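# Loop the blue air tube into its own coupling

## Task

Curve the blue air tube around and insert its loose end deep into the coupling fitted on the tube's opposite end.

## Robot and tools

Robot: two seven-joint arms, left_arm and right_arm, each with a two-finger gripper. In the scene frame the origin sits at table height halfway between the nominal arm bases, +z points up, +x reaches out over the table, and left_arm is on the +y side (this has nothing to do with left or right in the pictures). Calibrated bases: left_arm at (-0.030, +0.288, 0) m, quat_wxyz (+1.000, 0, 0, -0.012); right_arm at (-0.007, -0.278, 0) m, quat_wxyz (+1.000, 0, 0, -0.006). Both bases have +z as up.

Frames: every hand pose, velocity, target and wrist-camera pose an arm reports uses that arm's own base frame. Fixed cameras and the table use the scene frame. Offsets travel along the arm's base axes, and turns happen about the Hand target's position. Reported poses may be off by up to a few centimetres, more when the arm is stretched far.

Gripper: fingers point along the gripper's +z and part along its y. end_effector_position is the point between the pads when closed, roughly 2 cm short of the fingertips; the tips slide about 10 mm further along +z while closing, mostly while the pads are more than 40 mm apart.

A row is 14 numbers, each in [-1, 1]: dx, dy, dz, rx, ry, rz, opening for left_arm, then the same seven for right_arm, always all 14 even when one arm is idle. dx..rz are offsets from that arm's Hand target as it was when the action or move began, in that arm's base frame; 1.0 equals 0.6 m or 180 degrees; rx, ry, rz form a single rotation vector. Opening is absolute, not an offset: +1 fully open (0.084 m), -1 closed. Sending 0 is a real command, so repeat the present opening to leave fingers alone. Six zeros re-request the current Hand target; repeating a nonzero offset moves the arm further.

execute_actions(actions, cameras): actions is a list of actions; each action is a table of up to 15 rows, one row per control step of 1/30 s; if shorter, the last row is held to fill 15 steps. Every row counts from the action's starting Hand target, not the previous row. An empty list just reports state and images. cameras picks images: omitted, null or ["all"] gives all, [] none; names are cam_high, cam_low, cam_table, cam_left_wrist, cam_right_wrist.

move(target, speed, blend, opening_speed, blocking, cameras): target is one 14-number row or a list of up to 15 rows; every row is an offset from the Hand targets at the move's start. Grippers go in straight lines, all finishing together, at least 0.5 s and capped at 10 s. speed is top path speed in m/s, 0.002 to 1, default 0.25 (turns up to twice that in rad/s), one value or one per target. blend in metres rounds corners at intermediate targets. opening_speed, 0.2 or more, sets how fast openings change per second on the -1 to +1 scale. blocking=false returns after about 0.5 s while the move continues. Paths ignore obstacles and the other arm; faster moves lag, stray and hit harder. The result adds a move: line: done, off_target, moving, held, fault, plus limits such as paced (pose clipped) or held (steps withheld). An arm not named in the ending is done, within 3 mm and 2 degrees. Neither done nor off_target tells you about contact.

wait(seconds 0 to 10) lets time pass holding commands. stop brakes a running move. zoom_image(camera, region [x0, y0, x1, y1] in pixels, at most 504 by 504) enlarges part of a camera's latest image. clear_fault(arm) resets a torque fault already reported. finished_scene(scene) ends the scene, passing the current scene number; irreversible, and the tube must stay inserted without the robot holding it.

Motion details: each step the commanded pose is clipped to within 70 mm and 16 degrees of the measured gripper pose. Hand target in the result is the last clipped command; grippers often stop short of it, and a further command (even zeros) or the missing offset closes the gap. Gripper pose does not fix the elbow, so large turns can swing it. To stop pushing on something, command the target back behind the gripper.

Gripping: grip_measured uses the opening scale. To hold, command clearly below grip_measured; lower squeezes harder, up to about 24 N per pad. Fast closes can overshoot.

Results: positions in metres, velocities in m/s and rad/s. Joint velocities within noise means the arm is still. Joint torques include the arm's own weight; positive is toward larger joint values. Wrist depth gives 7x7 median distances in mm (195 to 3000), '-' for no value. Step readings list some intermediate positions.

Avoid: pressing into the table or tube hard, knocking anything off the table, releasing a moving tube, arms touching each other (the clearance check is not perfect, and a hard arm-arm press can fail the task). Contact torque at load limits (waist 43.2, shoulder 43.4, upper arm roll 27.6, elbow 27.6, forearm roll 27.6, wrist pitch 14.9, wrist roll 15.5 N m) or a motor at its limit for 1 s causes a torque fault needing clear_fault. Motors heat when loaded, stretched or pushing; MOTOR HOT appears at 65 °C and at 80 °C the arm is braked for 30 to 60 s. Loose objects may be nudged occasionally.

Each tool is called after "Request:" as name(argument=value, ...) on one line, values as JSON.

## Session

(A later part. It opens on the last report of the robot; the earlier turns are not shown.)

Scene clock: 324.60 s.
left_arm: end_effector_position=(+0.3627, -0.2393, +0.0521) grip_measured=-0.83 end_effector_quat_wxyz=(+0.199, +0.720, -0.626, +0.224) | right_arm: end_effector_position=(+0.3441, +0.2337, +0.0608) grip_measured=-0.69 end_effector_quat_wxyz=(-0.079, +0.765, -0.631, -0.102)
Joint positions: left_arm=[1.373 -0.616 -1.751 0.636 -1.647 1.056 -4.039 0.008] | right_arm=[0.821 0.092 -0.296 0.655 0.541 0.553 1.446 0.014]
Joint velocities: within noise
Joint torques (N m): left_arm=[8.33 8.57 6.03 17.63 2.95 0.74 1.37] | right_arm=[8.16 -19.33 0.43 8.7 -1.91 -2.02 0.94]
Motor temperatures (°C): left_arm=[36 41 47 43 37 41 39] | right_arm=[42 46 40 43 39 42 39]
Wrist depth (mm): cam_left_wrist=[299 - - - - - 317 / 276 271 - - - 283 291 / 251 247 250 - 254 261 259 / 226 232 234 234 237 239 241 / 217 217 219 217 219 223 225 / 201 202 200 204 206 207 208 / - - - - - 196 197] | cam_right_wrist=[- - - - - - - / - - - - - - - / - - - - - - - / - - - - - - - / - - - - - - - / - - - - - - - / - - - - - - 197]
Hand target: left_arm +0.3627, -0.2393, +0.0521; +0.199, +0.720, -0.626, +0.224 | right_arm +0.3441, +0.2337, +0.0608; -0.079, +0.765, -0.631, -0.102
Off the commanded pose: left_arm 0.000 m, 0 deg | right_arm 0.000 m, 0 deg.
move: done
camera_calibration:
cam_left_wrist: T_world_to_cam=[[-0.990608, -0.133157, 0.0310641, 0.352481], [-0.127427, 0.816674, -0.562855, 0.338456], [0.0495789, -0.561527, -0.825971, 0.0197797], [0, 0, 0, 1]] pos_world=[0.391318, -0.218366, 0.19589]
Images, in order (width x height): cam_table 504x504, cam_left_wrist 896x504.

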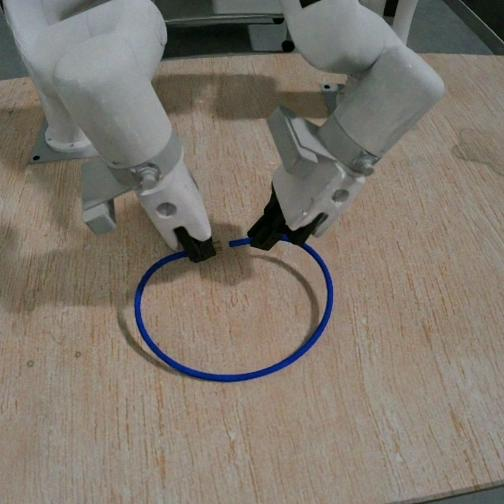

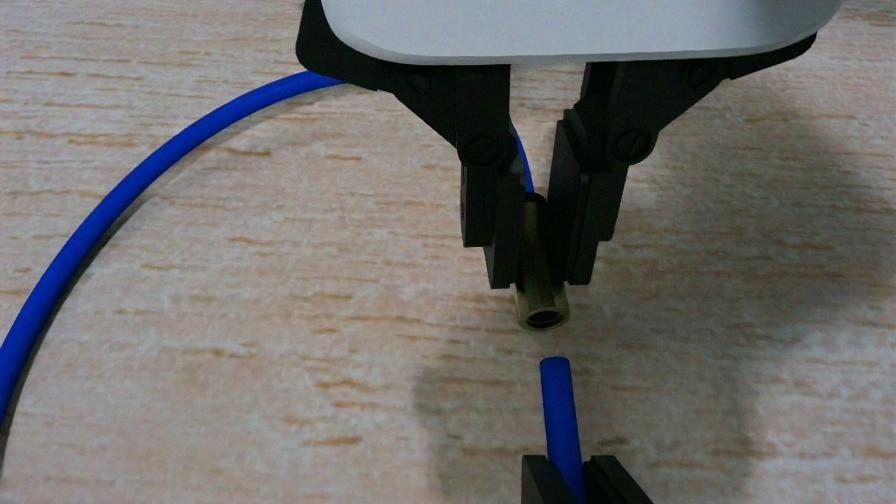

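Request:
move(target=[0.004,-0.008,0.0042,0,0,0,-1,0,0,0,0,0,0,-1], speed=0.03, cameras=["cam_left_wrist","cam_table","cam_high"])

Request:
zoom_image(camera="cam_table", region=[210, 230, 250, 260])

Request:
zoom_image(camera="cam_left_wrist", region=[500, 280, 620, 400])

Request:
zoom_image(camera="cam_high", region=[205, 250, 245, 280])

Scene clock: 351.60 s.
left_arm: end_effector_position=(+0.3651, -0.2440, +0.0546) grip_measured=-0.83 end_effector_quat_wxyz=(+0.199, +0.720, -0.626, +0.224) | right_arm: end_effector_position=(+0.3441, +0.2337, +0.0608) grip_measured=-0.69 end_effector_quat_wxyz=(-0.079, +0.765, -0.631, -0.102)
Joint positions: left_arm=[1.369 -0.618 -1.753 0.648 -1.644 1.054 -4.055 0.008] | right_arm=[0.821 0.092 -0.296 0.655 0.541 0.553 1.446 0.014]
Joint velocities: within noise
Joint torques (N m): left_arm=[-6.48 8.84 6.15 17.39 3.04 -2.26 -1.22] | right_arm=[8.15 -19.72 0.76 8.84 -1.7 -2.01 0.93]
Motor temperatures (°C): left_arm=[36 41 45 45 37 41 39] | right_arm=[42 46 40 43 39 42 39]
Wrist depth (mm): cam_left_wrist=[303 - - - - - 321 / 279 269 - - - 285 295 / 254 246 253 - - 264 262 / 229 235 237 - 240 242 244 / 215 220 222 219 221 226 228 / 203 204 202 207 208 209 211 / - - - 196 - 199 199] | cam_right_wrist=[- - - - - - - / - - - - - - - / - - - - - - - / - - - - - - - / - - - - - - - / - - - - - - - / - - - - - - 197]
Hand target: left_arm +0.3651, -0.2441, +0.0546; +0.199, +0.720, -0.626, +0.224 | right_arm +0.3441, +0.2337, +0.0608; -0.079, +0.765, -0.631, -0.102
Off the commanded pose: left_arm 0.000 m, 0 deg | right_arm 0.000 m, 0 deg.
move: done
camera_calibration:
cam_left_wrist: T_world_to_cam=[[-0.990608, -0.133157, 0.0310641, 0.354142], [-0.127427, 0.816674, -0.562855, 0.344089], [0.0495789, -0.561527, -0.825971, 0.0190303], [0, 0, 0, 1]] pos_world=[0.393718, -0.223166, 0.19839]
Images, in order (width x height): cam_high 504x504, cam_table 504x504, cam_left_wrist 896x504.

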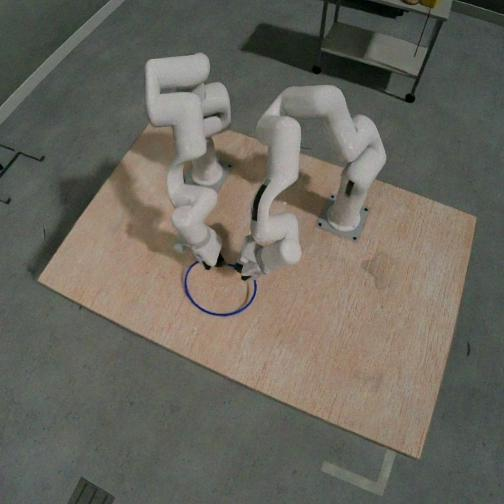

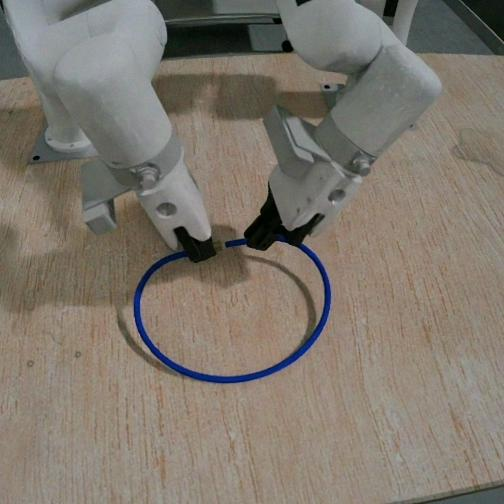

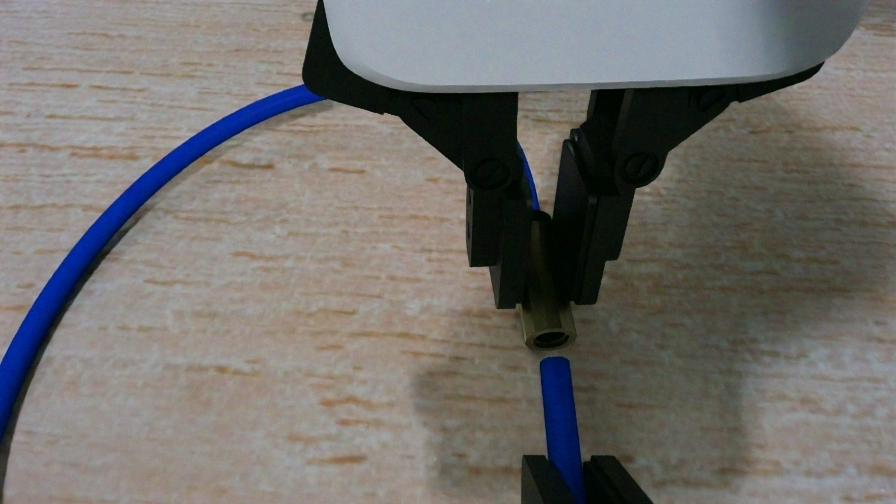

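Scaled by 12.600 from the camera's 504x504 image, which has a finer 720x720 frame.

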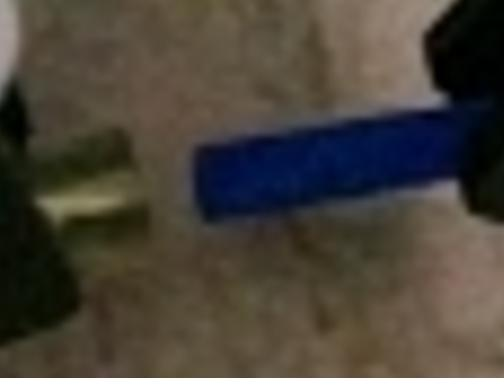

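Scaled by 4.200 from the camera's 896x504 image, which has a finer 1280x720 frame.

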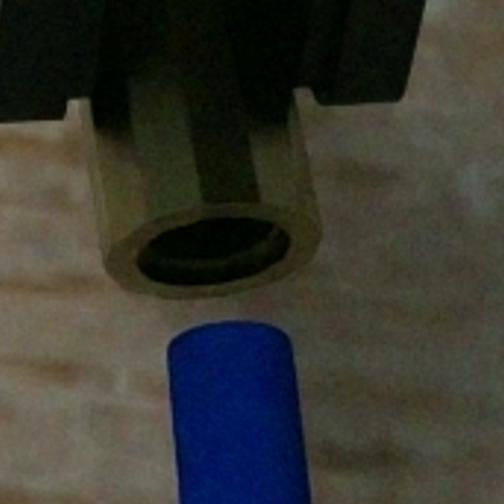

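Scaled by 12.600 from the camera's 504x504 image, which has a finer 720x720 frame.

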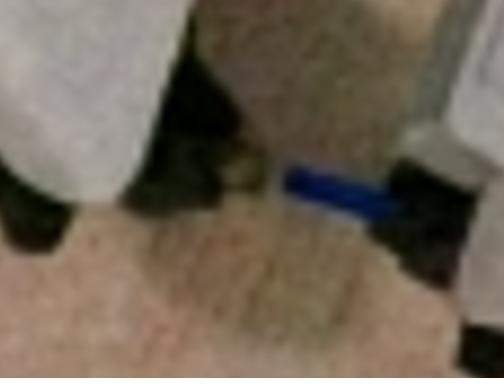

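Request:
move(target=[0.0028,-0.013,0,0,0,0,-1,0,0,0,0,0,0,-1], speed=0.02, cameras=["cam_left_wrist","cam_table"])

Request:
zoom_image(camera="cam_table", region=[210, 230, 250, 260])

Request:
zoom_image(camera="cam_left_wrist", region=[500, 300, 620, 420])

Scene clock: 357.53 s.
left_arm: end_effector_position=(+0.3667, -0.2519, +0.0546) grip_measured=-0.83 end_effector_quat_wxyz=(+0.199, +0.720, -0.626, +0.224) | right_arm: end_effector_position=(+0.3441, +0.2337, +0.0608) grip_measured=-0.69 end_effector_quat_wxyz=(-0.079, +0.765, -0.631, -0.102)
Joint positions: left_arm=[1.369 -0.625 -1.767 0.663 -1.653 1.05 -4.07 0.008] | right_arm=[0.821 0.092 -0.296 0.655 0.541 0.553 1.446 0.014]
Joint velocities: within noise
Joint torques (N m): left_arm=[-2.37 9.44 6.49 17.5 -3.94 -2.33 -1.2] | right_arm=[8.17 -19.89 0.63 9.05 -1.65 -1.9 0.81]
Motor temperatures (°C): left_arm=[36 41 45 46 37 41 39] | right_arm=[42 46 40 43 39 42 39]
Wrist depth (mm): cam_left_wrist=[302 - - - - - 323 / 278 - - - - - 289 / 254 246 252 - - 260 262 / 229 235 236 - - 242 244 / 215 220 222 219 222 227 228 / 203 204 203 207 205 209 210 / - - - 196 - 199 199] | cam_right_wrist=[- - - - - - - / - - - - - - - / - - - - - - - / - - - - - - - / - - - - - - - / - - - - - - - / - - - - - - 197]
Hand target: left_arm +0.3667, -0.2519, +0.0546; +0.199, +0.720, -0.626, +0.224 | right_arm +0.3441, +0.2337, +0.0608; -0.079, +0.765, -0.631, -0.102
Off the commanded pose: left_arm 0.000 m, 0 deg | right_arm 0.000 m, 0 deg.
move: done
camera_calibration:
cam_left_wrist: T_world_to_cam=[[-0.990626, -0.133021, 0.0310904, 0.354721], [-0.12733, 0.816695, -0.562847, 0.350627], [0.049479, -0.56153, -0.825976, 0.0146111], [0, 0, 0, 1]] pos_world=[0.395318, -0.230966, 0.19839]
Images, in order (width x height): cam_table 504x504, cam_left_wrist 896x504.

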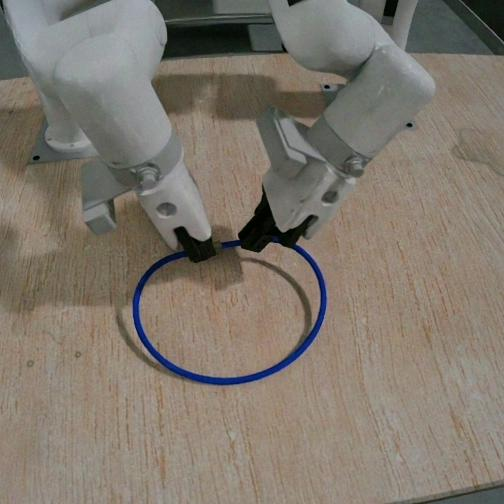

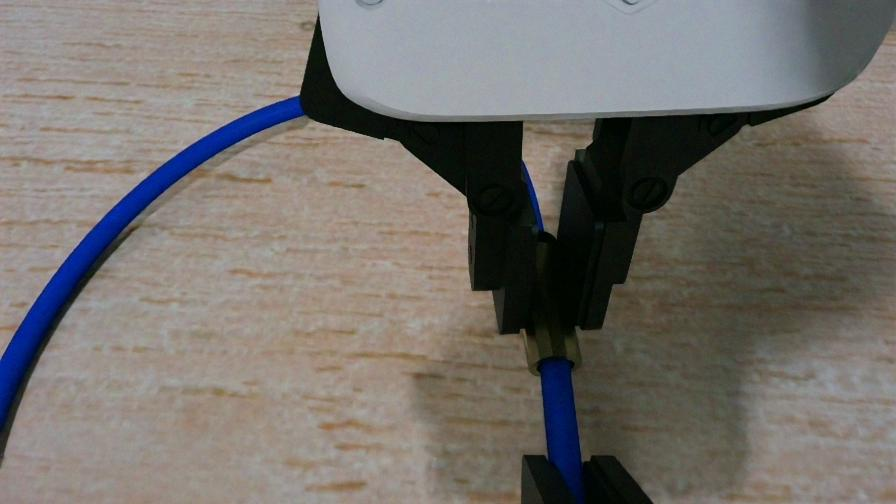

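Scaled by 12.600 from the camera's 504x504 image, which has a finer 720x720 frame.

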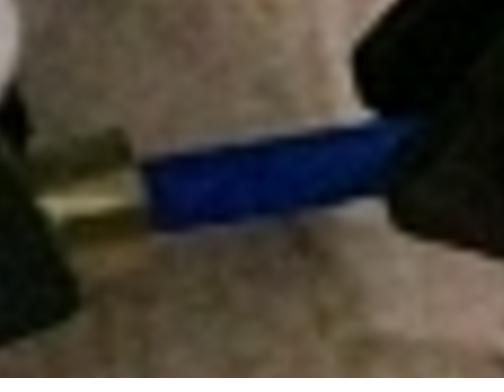

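Scaled by 4.200 from the camera's 896x504 image, which has a finer 1280x720 frame.

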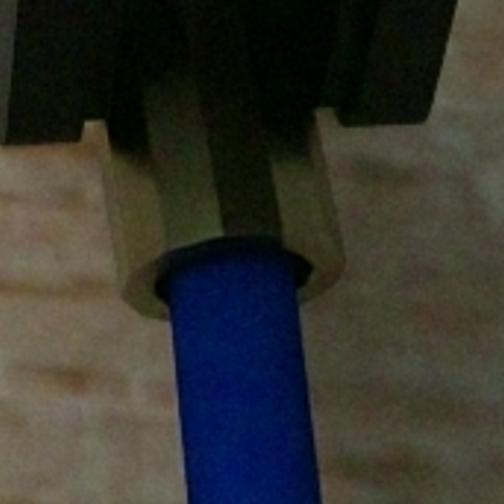

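Request:
move(target=[0.00114,-0.00826,0,0,0,0,-1,0,0,0,0,0,0,-1], speed=0.015, cameras=["cam_left_wrist","cam_table"])

Request:
zoom_image(camera="cam_table", region=[210, 230, 250, 260])

Request:
zoom_image(camera="cam_left_wrist", region=[500, 300, 620, 420])

Scene clock: 362.27 s.
left_arm: end_effector_position=(+0.3674, -0.2567, +0.0546) grip_measured=-0.83 end_effector_quat_wxyz=(+0.199, +0.720, -0.626, +0.224) | right_arm: end_effector_position=(+0.3441, +0.2337, +0.0608) grip_measured=-0.69 end_effector_quat_wxyz=(-0.079, +0.765, -0.631, -0.102)
Joint positions: left_arm=[1.368 -0.629 -1.776 0.671 -1.658 1.046 -4.079 0.008] | right_arm=[0.821 0.092 -0.296 0.655 0.541 0.553 1.446 0.014]
Joint velocities: within noise
Joint torques (N m): left_arm=[-6.19 9.2 5.99 17.26 -3.86 -2.22 -1.24] | right_arm=[7.93 -19.8 0.73 9.2 -1.4 -1.78 0.82]
Motor temperatures (°C): left_arm=[36 41 45 46 37 41 39] | right_arm=[42 46 40 43 39 42 39]
Wrist depth (mm): cam_left_wrist=[302 - - - - - 322 / 274 - - - - - 288 / 254 246 251 - - 259 262 / 228 235 236 - - 242 244 / 216 220 222 219 222 226 228 / 203 204 203 206 205 209 211 / - - - 196 - 199 200] | cam_right_wrist=[- - - - - - - / - - - - - - - / - - - - - - - / - - - - - - - / - - - - - - - / - - - - - - - / - - - - - - 196]
Hand target: left_arm +0.3674, -0.2568, +0.0546; +0.199, +0.720, -0.626, +0.224 | right_arm +0.3441, +0.2337, +0.0608; -0.079, +0.765, -0.631, -0.102
Off the commanded pose: left_arm 0.000 m, 0 deg | right_arm 0.000 m, 0 deg.
move: done
camera_calibration:
cam_left_wrist: T_world_to_cam=[[-0.990608, -0.133157, 0.0310641, 0.354828], [-0.127427, 0.816674, -0.562855, 0.354766], [0.0495789, -0.561527, -0.825971, 0.0117799], [0, 0, 0, 1]] pos_world=[0.396118, -0.235866, 0.19839]
Images, in order (width x height): cam_table 504x504, cam_left_wrist 896x504.

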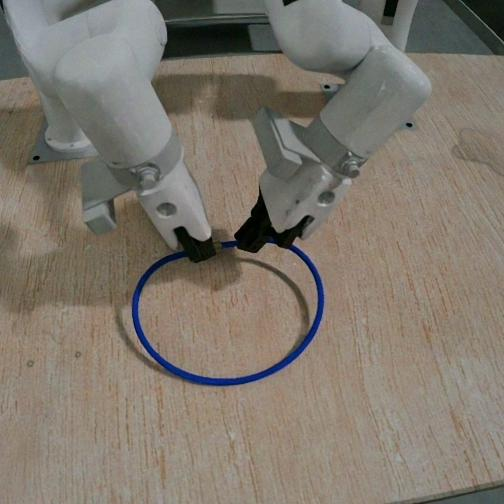

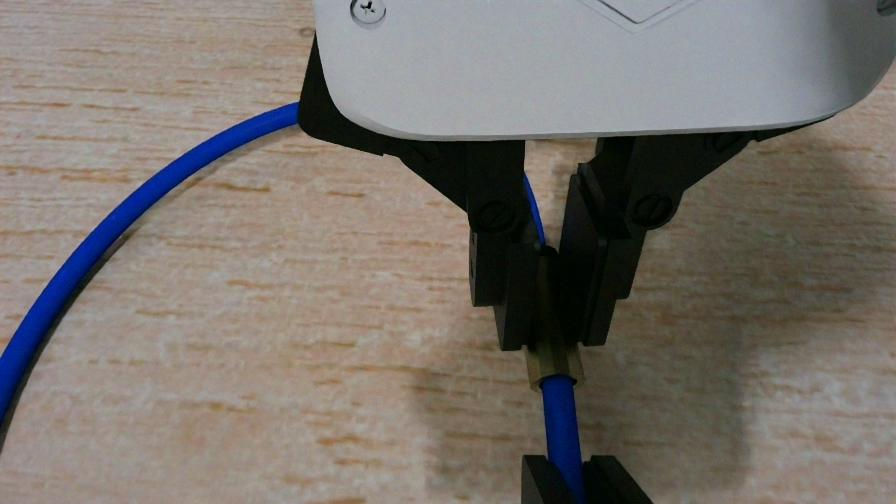

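Scaled by 12.600 from the camera's 504x504 image, which has a finer 720x720 frame.

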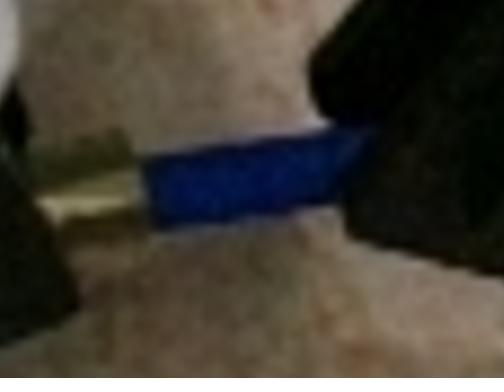

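Scaled by 4.200 from the camera's 896x504 image, which has a finer 1280x720 frame.

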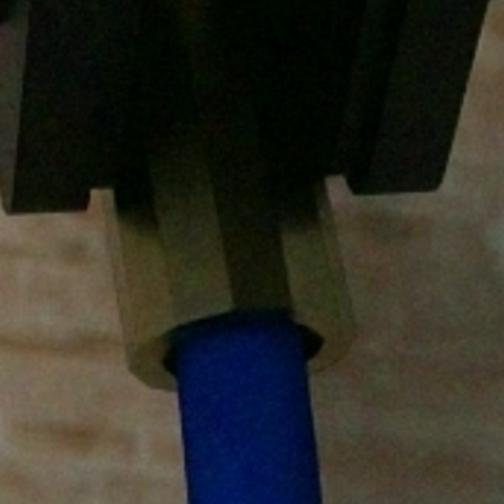

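Request:
move(target=[0.0019,-0.01376,0,0,0,0,-1,0,0,0,0,0,0,-1], speed=0.015, cameras=["cam_left_wrist","cam_table"])

Request:
zoom_image(camera="cam_table", region=[210, 230, 250, 260])

Request:
zoom_image(camera="cam_left_wrist", region=[500, 340, 620, 460])

Scene clock: 365.93 s.
left_arm: end_effector_position=(+0.3686, -0.2650, +0.0546) grip_measured=-0.83 end_effector_quat_wxyz=(+0.199, +0.720, -0.626, +0.224) | right_arm: end_effector_position=(+0.3441, +0.2337, +0.0608) grip_measured=-0.69 end_effector_quat_wxyz=(-0.079, +0.765, -0.631, -0.102)
Joint positions: left_arm=[1.365 -0.636 -1.79 0.685 -1.667 1.041 -4.095 0.008] | right_arm=[0.821 0.092 -0.296 0.655 0.541 0.553 1.446 0.014]
Joint velocities: within noise
Joint torques (N m): left_arm=[-6.96 9.85 5.61 19.08 -4.44 -2.01 -1.29] | right_arm=[8.02 -19.74 0.62 9.29 -1.33 -1.71 0.72]
Motor temperatures (°C): left_arm=[36 41 45 46 37 41 39] | right_arm=[42 46 40 43 39 42 39]
Wrist depth (mm): cam_left_wrist=[- - - - - - - / 273 - - - - - 288 / 254 246 - - - 259 262 / 229 235 236 - - 242 244 / 215 220 222 - - 226 228 / 203 204 203 203 205 209 211 / - - - 196 - 199 199] | cam_right_wrist=[- - - - - - - / - - - - - - - / - - - - - - - / - - - - - - - / - - - - - - - / - - - - - - - / - - - - - - 197]
Hand target: left_arm +0.3686, -0.2651, +0.0546; +0.199, +0.720, -0.626, +0.224 | right_arm +0.3441, +0.2337, +0.0608; -0.079, +0.765, -0.631, -0.102
Off the commanded pose: left_arm 0.000 m, 0 deg | right_arm 0.000 m, 0 deg.
move: done
camera_calibration:
cam_left_wrist: T_world_to_cam=[[-0.990613, -0.133102, 0.031146, 0.354825], [-0.127428, 0.816681, -0.562845, 0.361603], [0.0494792, -0.56153, -0.825976, 0.00716072], [0, 0, 0, 1]] pos_world=[0.397218, -0.244066, 0.19839]
Images, in order (width x height): cam_table 504x504, cam_left_wrist 896x504.

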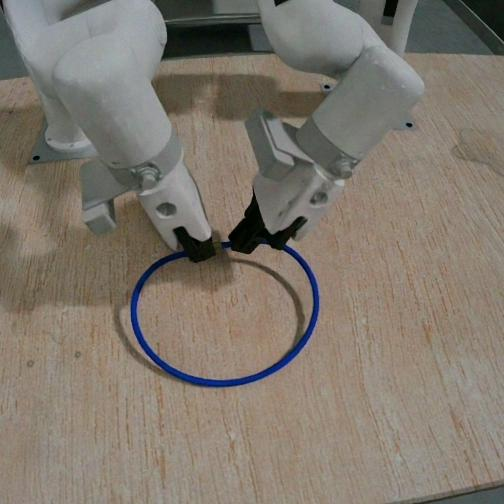

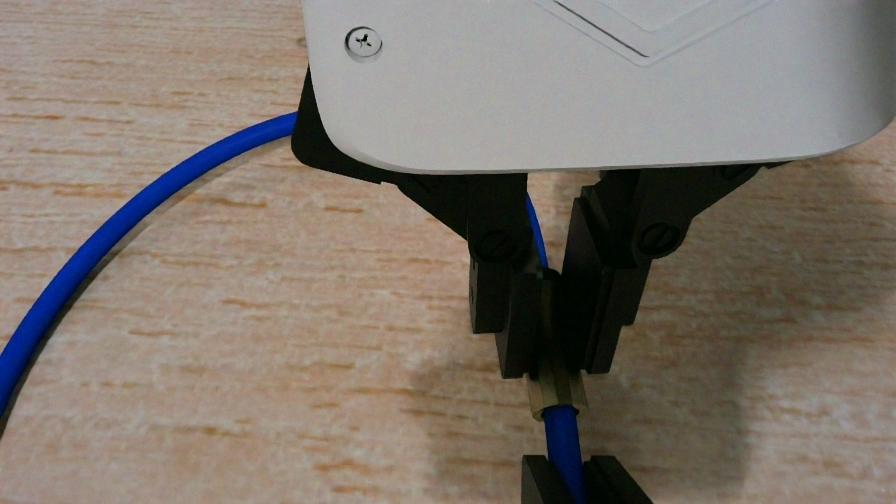

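Scaled by 12.600 from the camera's 504x504 image, which has a finer 720x720 frame.

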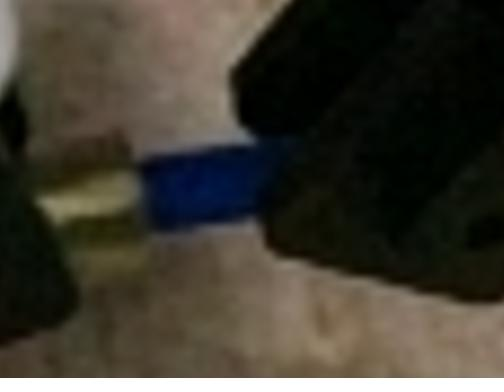

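Scaled by 4.200 from the camera's 896x504 image, which has a finer 1280x720 frame.

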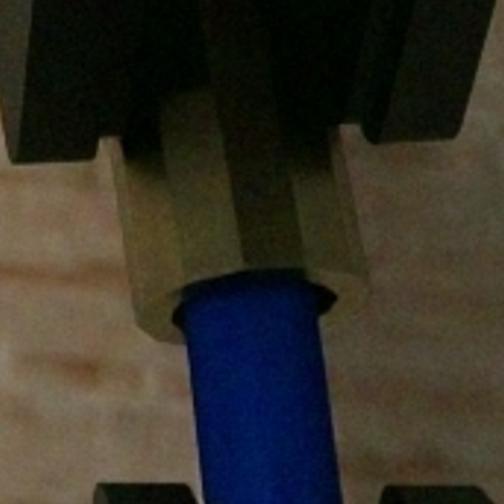

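Request:
move(target=[0.00114,-0.00826,0,0,0,0,-1,0,0,0,0,0,0,-1], speed=0.015, cameras=["cam_left_wrist","cam_table"])

Request:
zoom_image(camera="cam_table", region=[210, 230, 250, 260])

Request:
zoom_image(camera="cam_left_wrist", region=[500, 340, 620, 460])

Scene clock: 376.03 s.
left_arm: end_effector_position=(+0.3693, -0.2699, +0.0546) grip_measured=-0.83 end_effector_quat_wxyz=(+0.199, +0.720, -0.625, +0.224) | right_arm: end_effector_position=(+0.3441, +0.2335, +0.0608) grip_measured=-0.69 end_effector_quat_wxyz=(-0.079, +0.765, -0.631, -0.102)
Joint positions: left_arm=[1.364 -0.64 -1.798 0.694 -1.672 1.037 -4.105 0.008] | right_arm=[0.821 0.092 -0.296 0.655 0.541 0.553 1.446 0.014]
Joint velocities: within noise
Joint torques (N m): left_arm=[-12.46 15.53 2.86 29.62 -6.59 0.26 -1.26] | right_arm=[12.33 -19.67 8.06 13.1 -0.21 -0.61 0.64]
Motor temperatures (°C): left_arm=[36 41 45 47 37 41 39] | right_arm=[42 46 40 43 39 42 39]
Wrist depth (mm): cam_left_wrist=[- - - - - - - / - - - - - - - / 249 244 - - - - 260 / 232 234 236 - - 241 243 / 215 219 221 - - 225 227 / 203 203 202 203 205 209 211 / - - - - - 198 199] | cam_right_wrist=[- - - - - - - / - - - - - - - / - - - - - - - / - - - - - - - / - - - - - - - / - - - - - - - / - - - - - - 196]
Hand target: left_arm +0.3693, -0.2700, +0.0546; +0.199, +0.720, -0.626, +0.224 | right_arm +0.3441, +0.2337, +0.0608; -0.079, +0.765, -0.631, -0.102
Off the commanded pose: left_arm 0.000 m, 0 deg | right_arm 0.000 m, 0 deg.
move: done
camera_calibration:
cam_left_wrist: T_world_to_cam=[[-0.99059, -0.133304, 0.031009, 0.354821], [-0.127528, 0.816777, -0.562682, 0.365807], [0.0496805, -0.561342, -0.826092, 0.00430742], [0, 0, 0, 1]] pos_world=[0.397919, -0.249066, 0.198389]
Images, in order (width x height): cam_table 504x504, cam_left_wrist 896x504.

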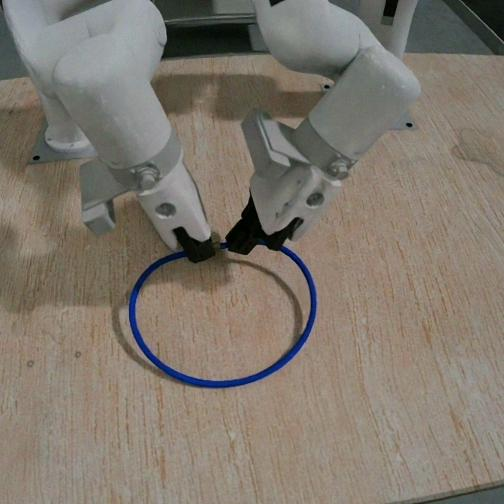

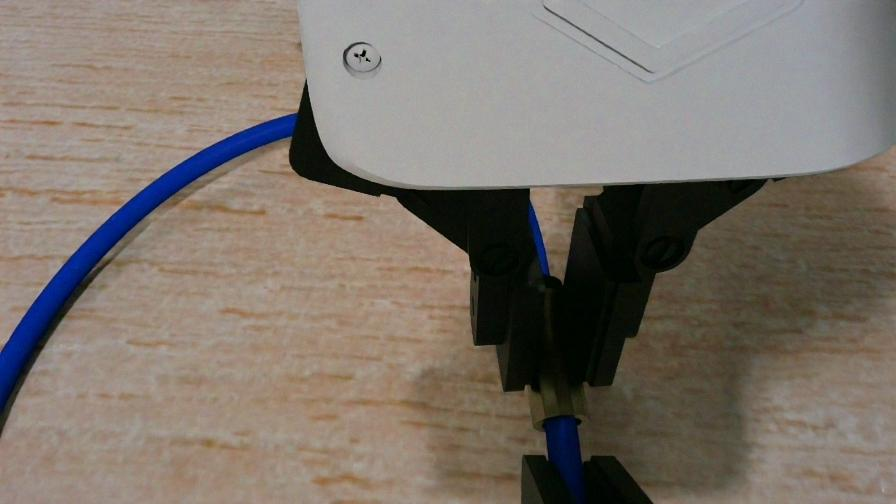

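Scaled by 12.600 from the camera's 504x504 image, which has a finer 720x720 frame.

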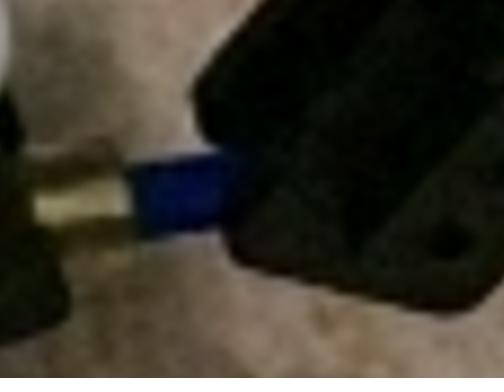

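Scaled by 4.200 from the camera's 896x504 image, which has a finer 1280x720 frame.

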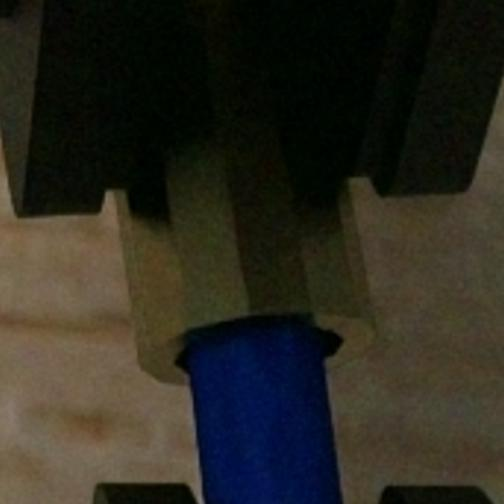

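Request:
move(target=[0.0005,-0.0033,0,0,0,0,-1,0,0,0,0,0,0,-1], speed=0.015, cameras=["cam_left_wrist","cam_table"])

Request:
zoom_image(camera="cam_table", region=[210, 230, 250, 260])

Request:
zoom_image(camera="cam_left_wrist", region=[480, 260, 640, 480])

Scene clock: 380.23 s.
left_arm: end_effector_position=(+0.3695, -0.2720, +0.0546) grip_measured=-0.83 end_effector_quat_wxyz=(+0.199, +0.720, -0.626, +0.224) | right_arm: end_effector_position=(+0.3440, +0.2337, +0.0608) grip_measured=-0.69 end_effector_quat_wxyz=(-0.079, +0.765, -0.631, -0.102)
Joint positions: left_arm=[1.364 -0.642 -1.801 0.698 -1.674 1.036 -4.109 0.008] | right_arm=[0.821 0.092 -0.296 0.655 0.541 0.553 1.446 0.014]
Joint velocities: within noise
Joint torques (N m): left_arm=[-12.7 15.38 2.94 29.22 -6.47 0.14 -1.11] | right_arm=[13.39 -18.47 5.65 16.1 2.96 -0.27 -0.01]
Motor temperatures (°C): left_arm=[36 41 44 50 37 41 39] | right_arm=[42 46 41 45 39 42 39]
Wrist depth (mm): cam_left_wrist=[- - - - - - - / - - - - - - - / 249 - - - - - 260 / 228 234 235 - - 241 243 / 215 220 221 - - 226 227 / 202 203 202 203 205 209 210 / - - - 196 - 198 199] | cam_right_wrist=[- - - - - - - / - - - - - - - / - - - - - - - / - - - - - - - / - - - - - - - / - - - - - - - / - - - - - - 196]
Hand target: left_arm +0.3696, -0.2720, +0.0546; +0.199, +0.720, -0.626, +0.224 | right_arm +0.3441, +0.2337, +0.0608; -0.079, +0.765, -0.631, -0.102
Off the commanded pose: left_arm 0.000 m, 0 deg | right_arm 0.000 m, 0 deg.
move: done
camera_calibration:
cam_left_wrist: T_world_to_cam=[[-0.990625, -0.133022, 0.0311077, 0.354903], [-0.127337, 0.816647, -0.562915, 0.367498], [0.0494758, -0.561598, -0.825929, 0.00309973], [0, 0, 0, 1]] pos_world=[0.398218, -0.251166, 0.19839]
Images, in order (width x height): cam_table 504x504, cam_left_wrist 896x504.

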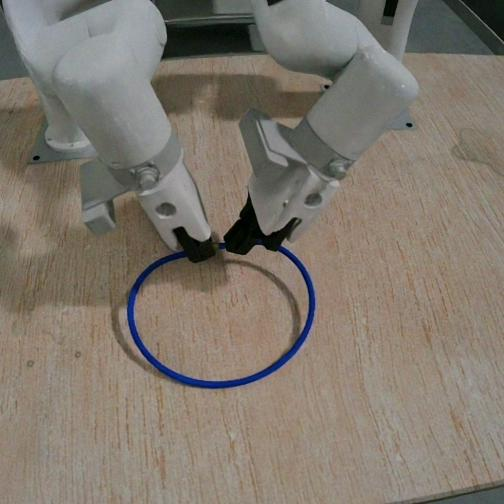

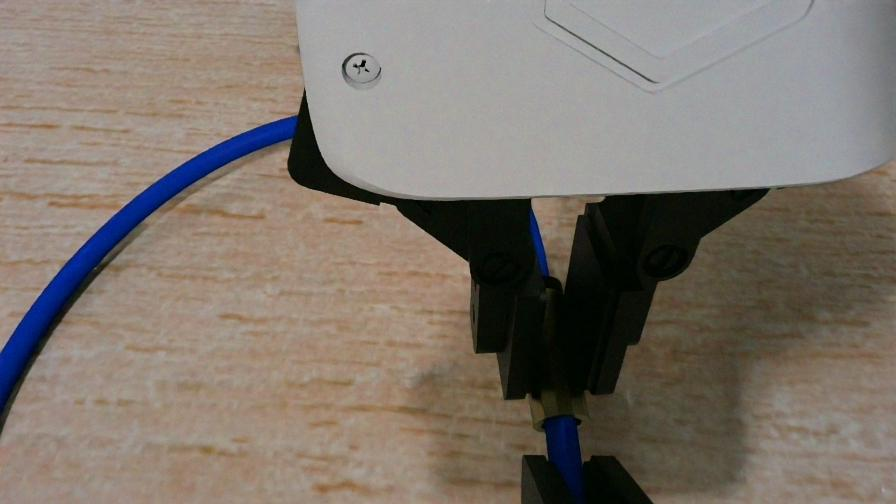

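Scaled by 12.600 from the camera's 504x504 image, which has a finer 720x720 frame.

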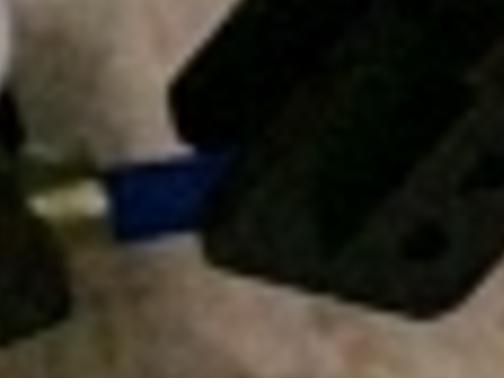

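Scaled by 2.291 from the camera's 896x504 image, which has a finer 1280x720 frame.

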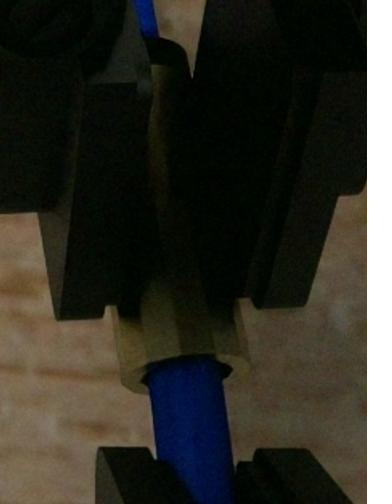

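Request:
move(target=[[-0.0003,0.002,0,0,0,0,-1,0,0,0,0,0,0,-1],[-0.0003,0.002,-0.0433,0,0,0,-1,0,0,-0.0433,0,0,0,-1]], speed=[0.01,0.04], cameras=["cam_left_wrist","cam_table","cam_low"])

Request:
zoom_image(camera="cam_table", region=[190, 230, 270, 290])

Request:
zoom_image(camera="cam_left_wrist", region=[480, 260, 640, 480])

Scene clock: 388.73 s.
left_arm: end_effector_position=(+0.3694, -0.2708, +0.0287) grip_measured=-0.83 end_effector_quat_wxyz=(+0.199, +0.720, -0.626, +0.224) | right_arm: end_effector_position=(+0.3441, +0.2336, +0.0349) grip_measured=-0.69 end_effector_quat_wxyz=(-0.079, +0.765, -0.631, -0.102)
Joint positions: left_arm=[1.443 -0.699 -1.896 0.708 -1.755 1.054 -4.05 0.008] | right_arm=[0.812 0.171 -0.271 0.659 0.646 0.497 1.355 0.014]
Joint velocities: within noise
Joint torques (N m): left_arm=[5.49 14.7 5.41 20.22 -4.86 1.48 1.26] | right_arm=[-6.27 -9.71 3.68 14.98 2.63 -1.92 -0.57]
Motor temperatures (°C): left_arm=[36 41 44 52 37 41 39] | right_arm=[42 46 41 48 39 42 39]
Wrist depth (mm): cam_left_wrist=[- - - - - - - / - - - - - - - / 211 213 - - - - 226 / 202 204 205 - - 209 212 / - - 197 - - 200 202 / - - - - - - - / - - - - - - -] | cam_right_wrist=[- - - - - - - / - - - - - - - / - - - - - - - / - - - - - - - / - - - - - - - / - - - - - - - / - - - - - - -]
Hand target: left_arm +0.3694, -0.2708, +0.0287; +0.199, +0.720, -0.626, +0.224 | right_arm +0.3441, +0.2337, +0.0349; -0.079, +0.765, -0.631, -0.102
Off the commanded pose: left_arm 0.000 m, 0 deg | right_arm 0.000 m, 0 deg.
move: done
camera_calibration:
cam_left_wrist: T_world_to_cam=[[-0.990608, -0.133157, 0.0310641, 0.35564], [-0.127427, 0.816674, -0.562855, 0.351889], [0.0495789, -0.561527, -0.825971, -0.0177071], [0, 0, 0, 1]] pos_world=[0.398018, -0.249966, 0.17239]
Images, in order (width x height): cam_low 504x504, cam_table 504x504, cam_left_wrist 896x504.

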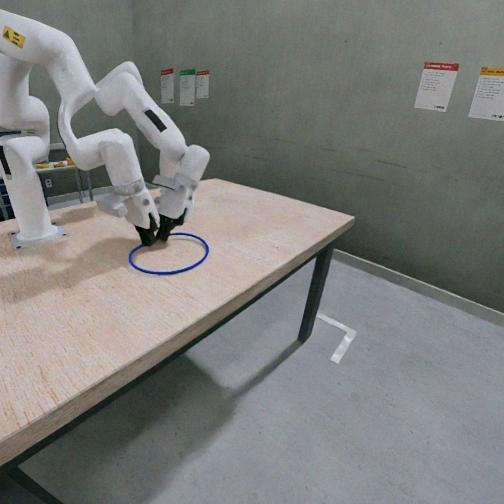

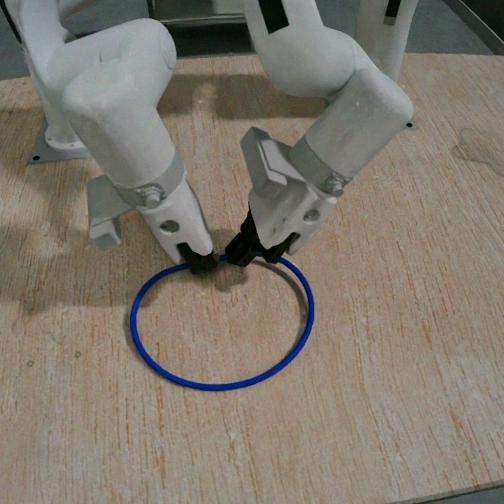

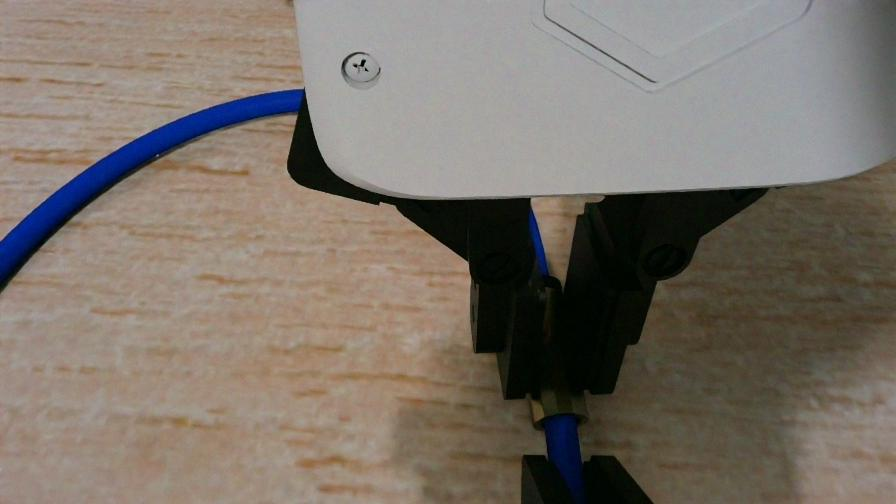

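Scaled by 6.300 from the camera's 504x504 image, which has a finer 720x720 frame.

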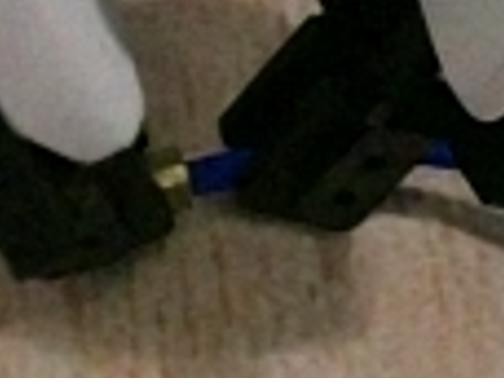

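Scaled by 2.291 from the camera's 896x504 image, which has a finer 1280x720 frame.

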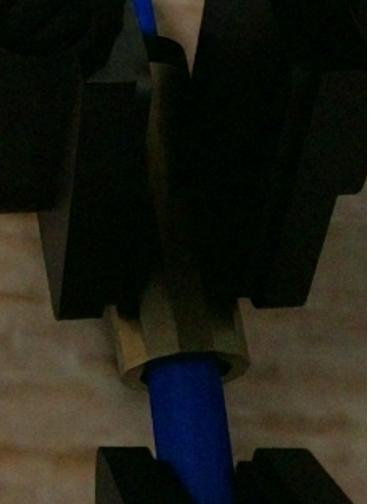

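Request:
move(target=[0,0,0,0,0,0,-0.6,0,0,0,0,0,0,-1], opening_speed=0.2, cameras=["cam_left_wrist","cam_table"])

Request:
zoom_image(camera="cam_table", region=[190, 230, 270, 290])

Request:
zoom_image(camera="cam_left_wrist", region=[480, 260, 640, 480])

Scene clock: 395.17 s.
left_arm: end_effector_position=(+0.3694, -0.2708, +0.0287) grip_measured=-0.62 end_effector_quat_wxyz=(+0.199, +0.720, -0.626, +0.224) | right_arm: end_effector_position=(+0.3441, +0.2337, +0.0349) grip_measured=-0.69 end_effector_quat_wxyz=(-0.079, +0.765, -0.631, -0.102)
Joint positions: left_arm=[1.443 -0.699 -1.896 0.708 -1.755 1.054 -4.05 0.017] | right_arm=[0.812 0.171 -0.271 0.659 0.646 0.497 1.355 0.014]
Joint velocities: within noise
Joint torques (N m): left_arm=[3.14 14.13 8.79 7.19 -0.9 0.73 1.35] | right_arm=[-8.52 -11.07 -3.82 13.66 1.02 -2.17 -0.29]
Motor temperatures (°C): left_arm=[36 41 44 51 37 41 39] | right_arm=[42 45 41 48 39 42 39]
Wrist depth (mm): cam_left_wrist=[- - - - - - - / - - - - - - - / 213 213 - - - - 226 / 203 204 201 - - 210 212 / - - 197 - - 200 202 / - - - - - - - / - - - - - - -] | cam_right_wrist=[- - - - - - - / - - - - - - - / - - - - - - - / - - - - - - - / - - - - - - - / - - - - - - - / - - - - - - -]
Hand target: left_arm +0.3694, -0.2708, +0.0287; +0.199, +0.720, -0.626, +0.224 | right_arm +0.3441, +0.2337, +0.0349; -0.079, +0.765, -0.631, -0.102
Off the commanded pose: left_arm 0.000 m, 0 deg | right_arm 0.000 m, 0 deg.
move: done
camera_calibration:
cam_left_wrist: T_world_to_cam=[[-0.990612, -0.133103, 0.0311633, 0.355638], [-0.127435, 0.816634, -0.562912, 0.351892], [0.049476, -0.561599, -0.825929, -0.0176909], [0, 0, 0, 1]] pos_world=[0.398018, -0.249966, 0.17239]
Images, in order (width x height): cam_table 504x504, cam_left_wrist 896x504.

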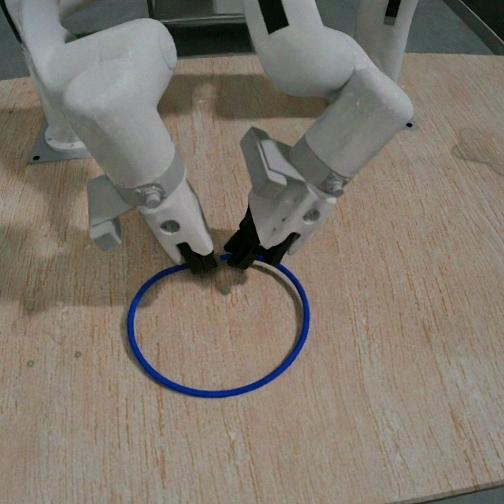

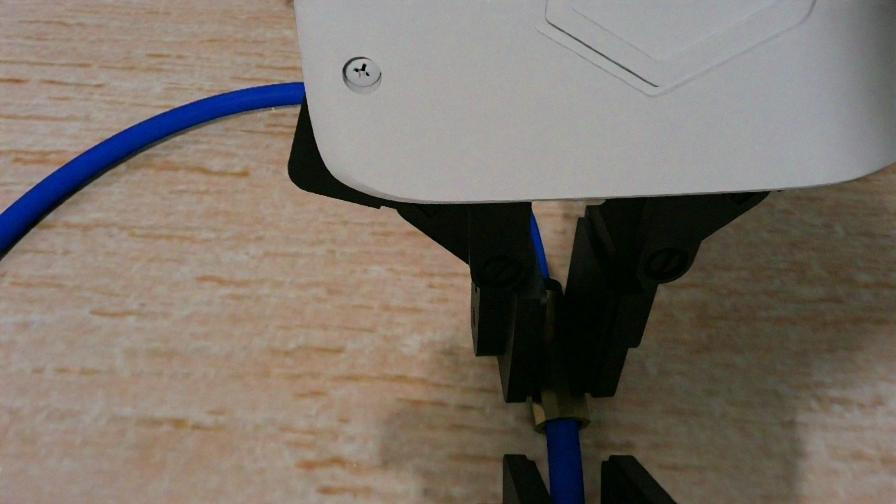

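Scaled by 6.300 from the camera's 504x504 image, which has a finer 720x720 frame.

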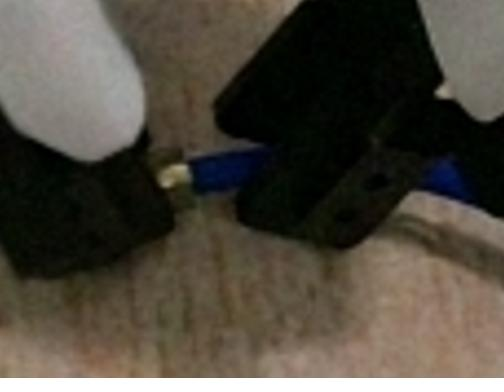

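Scaled by 2.291 from the camera's 896x504 image, which has a finer 1280x720 frame.

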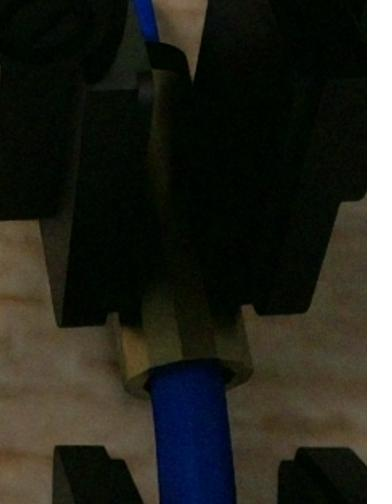

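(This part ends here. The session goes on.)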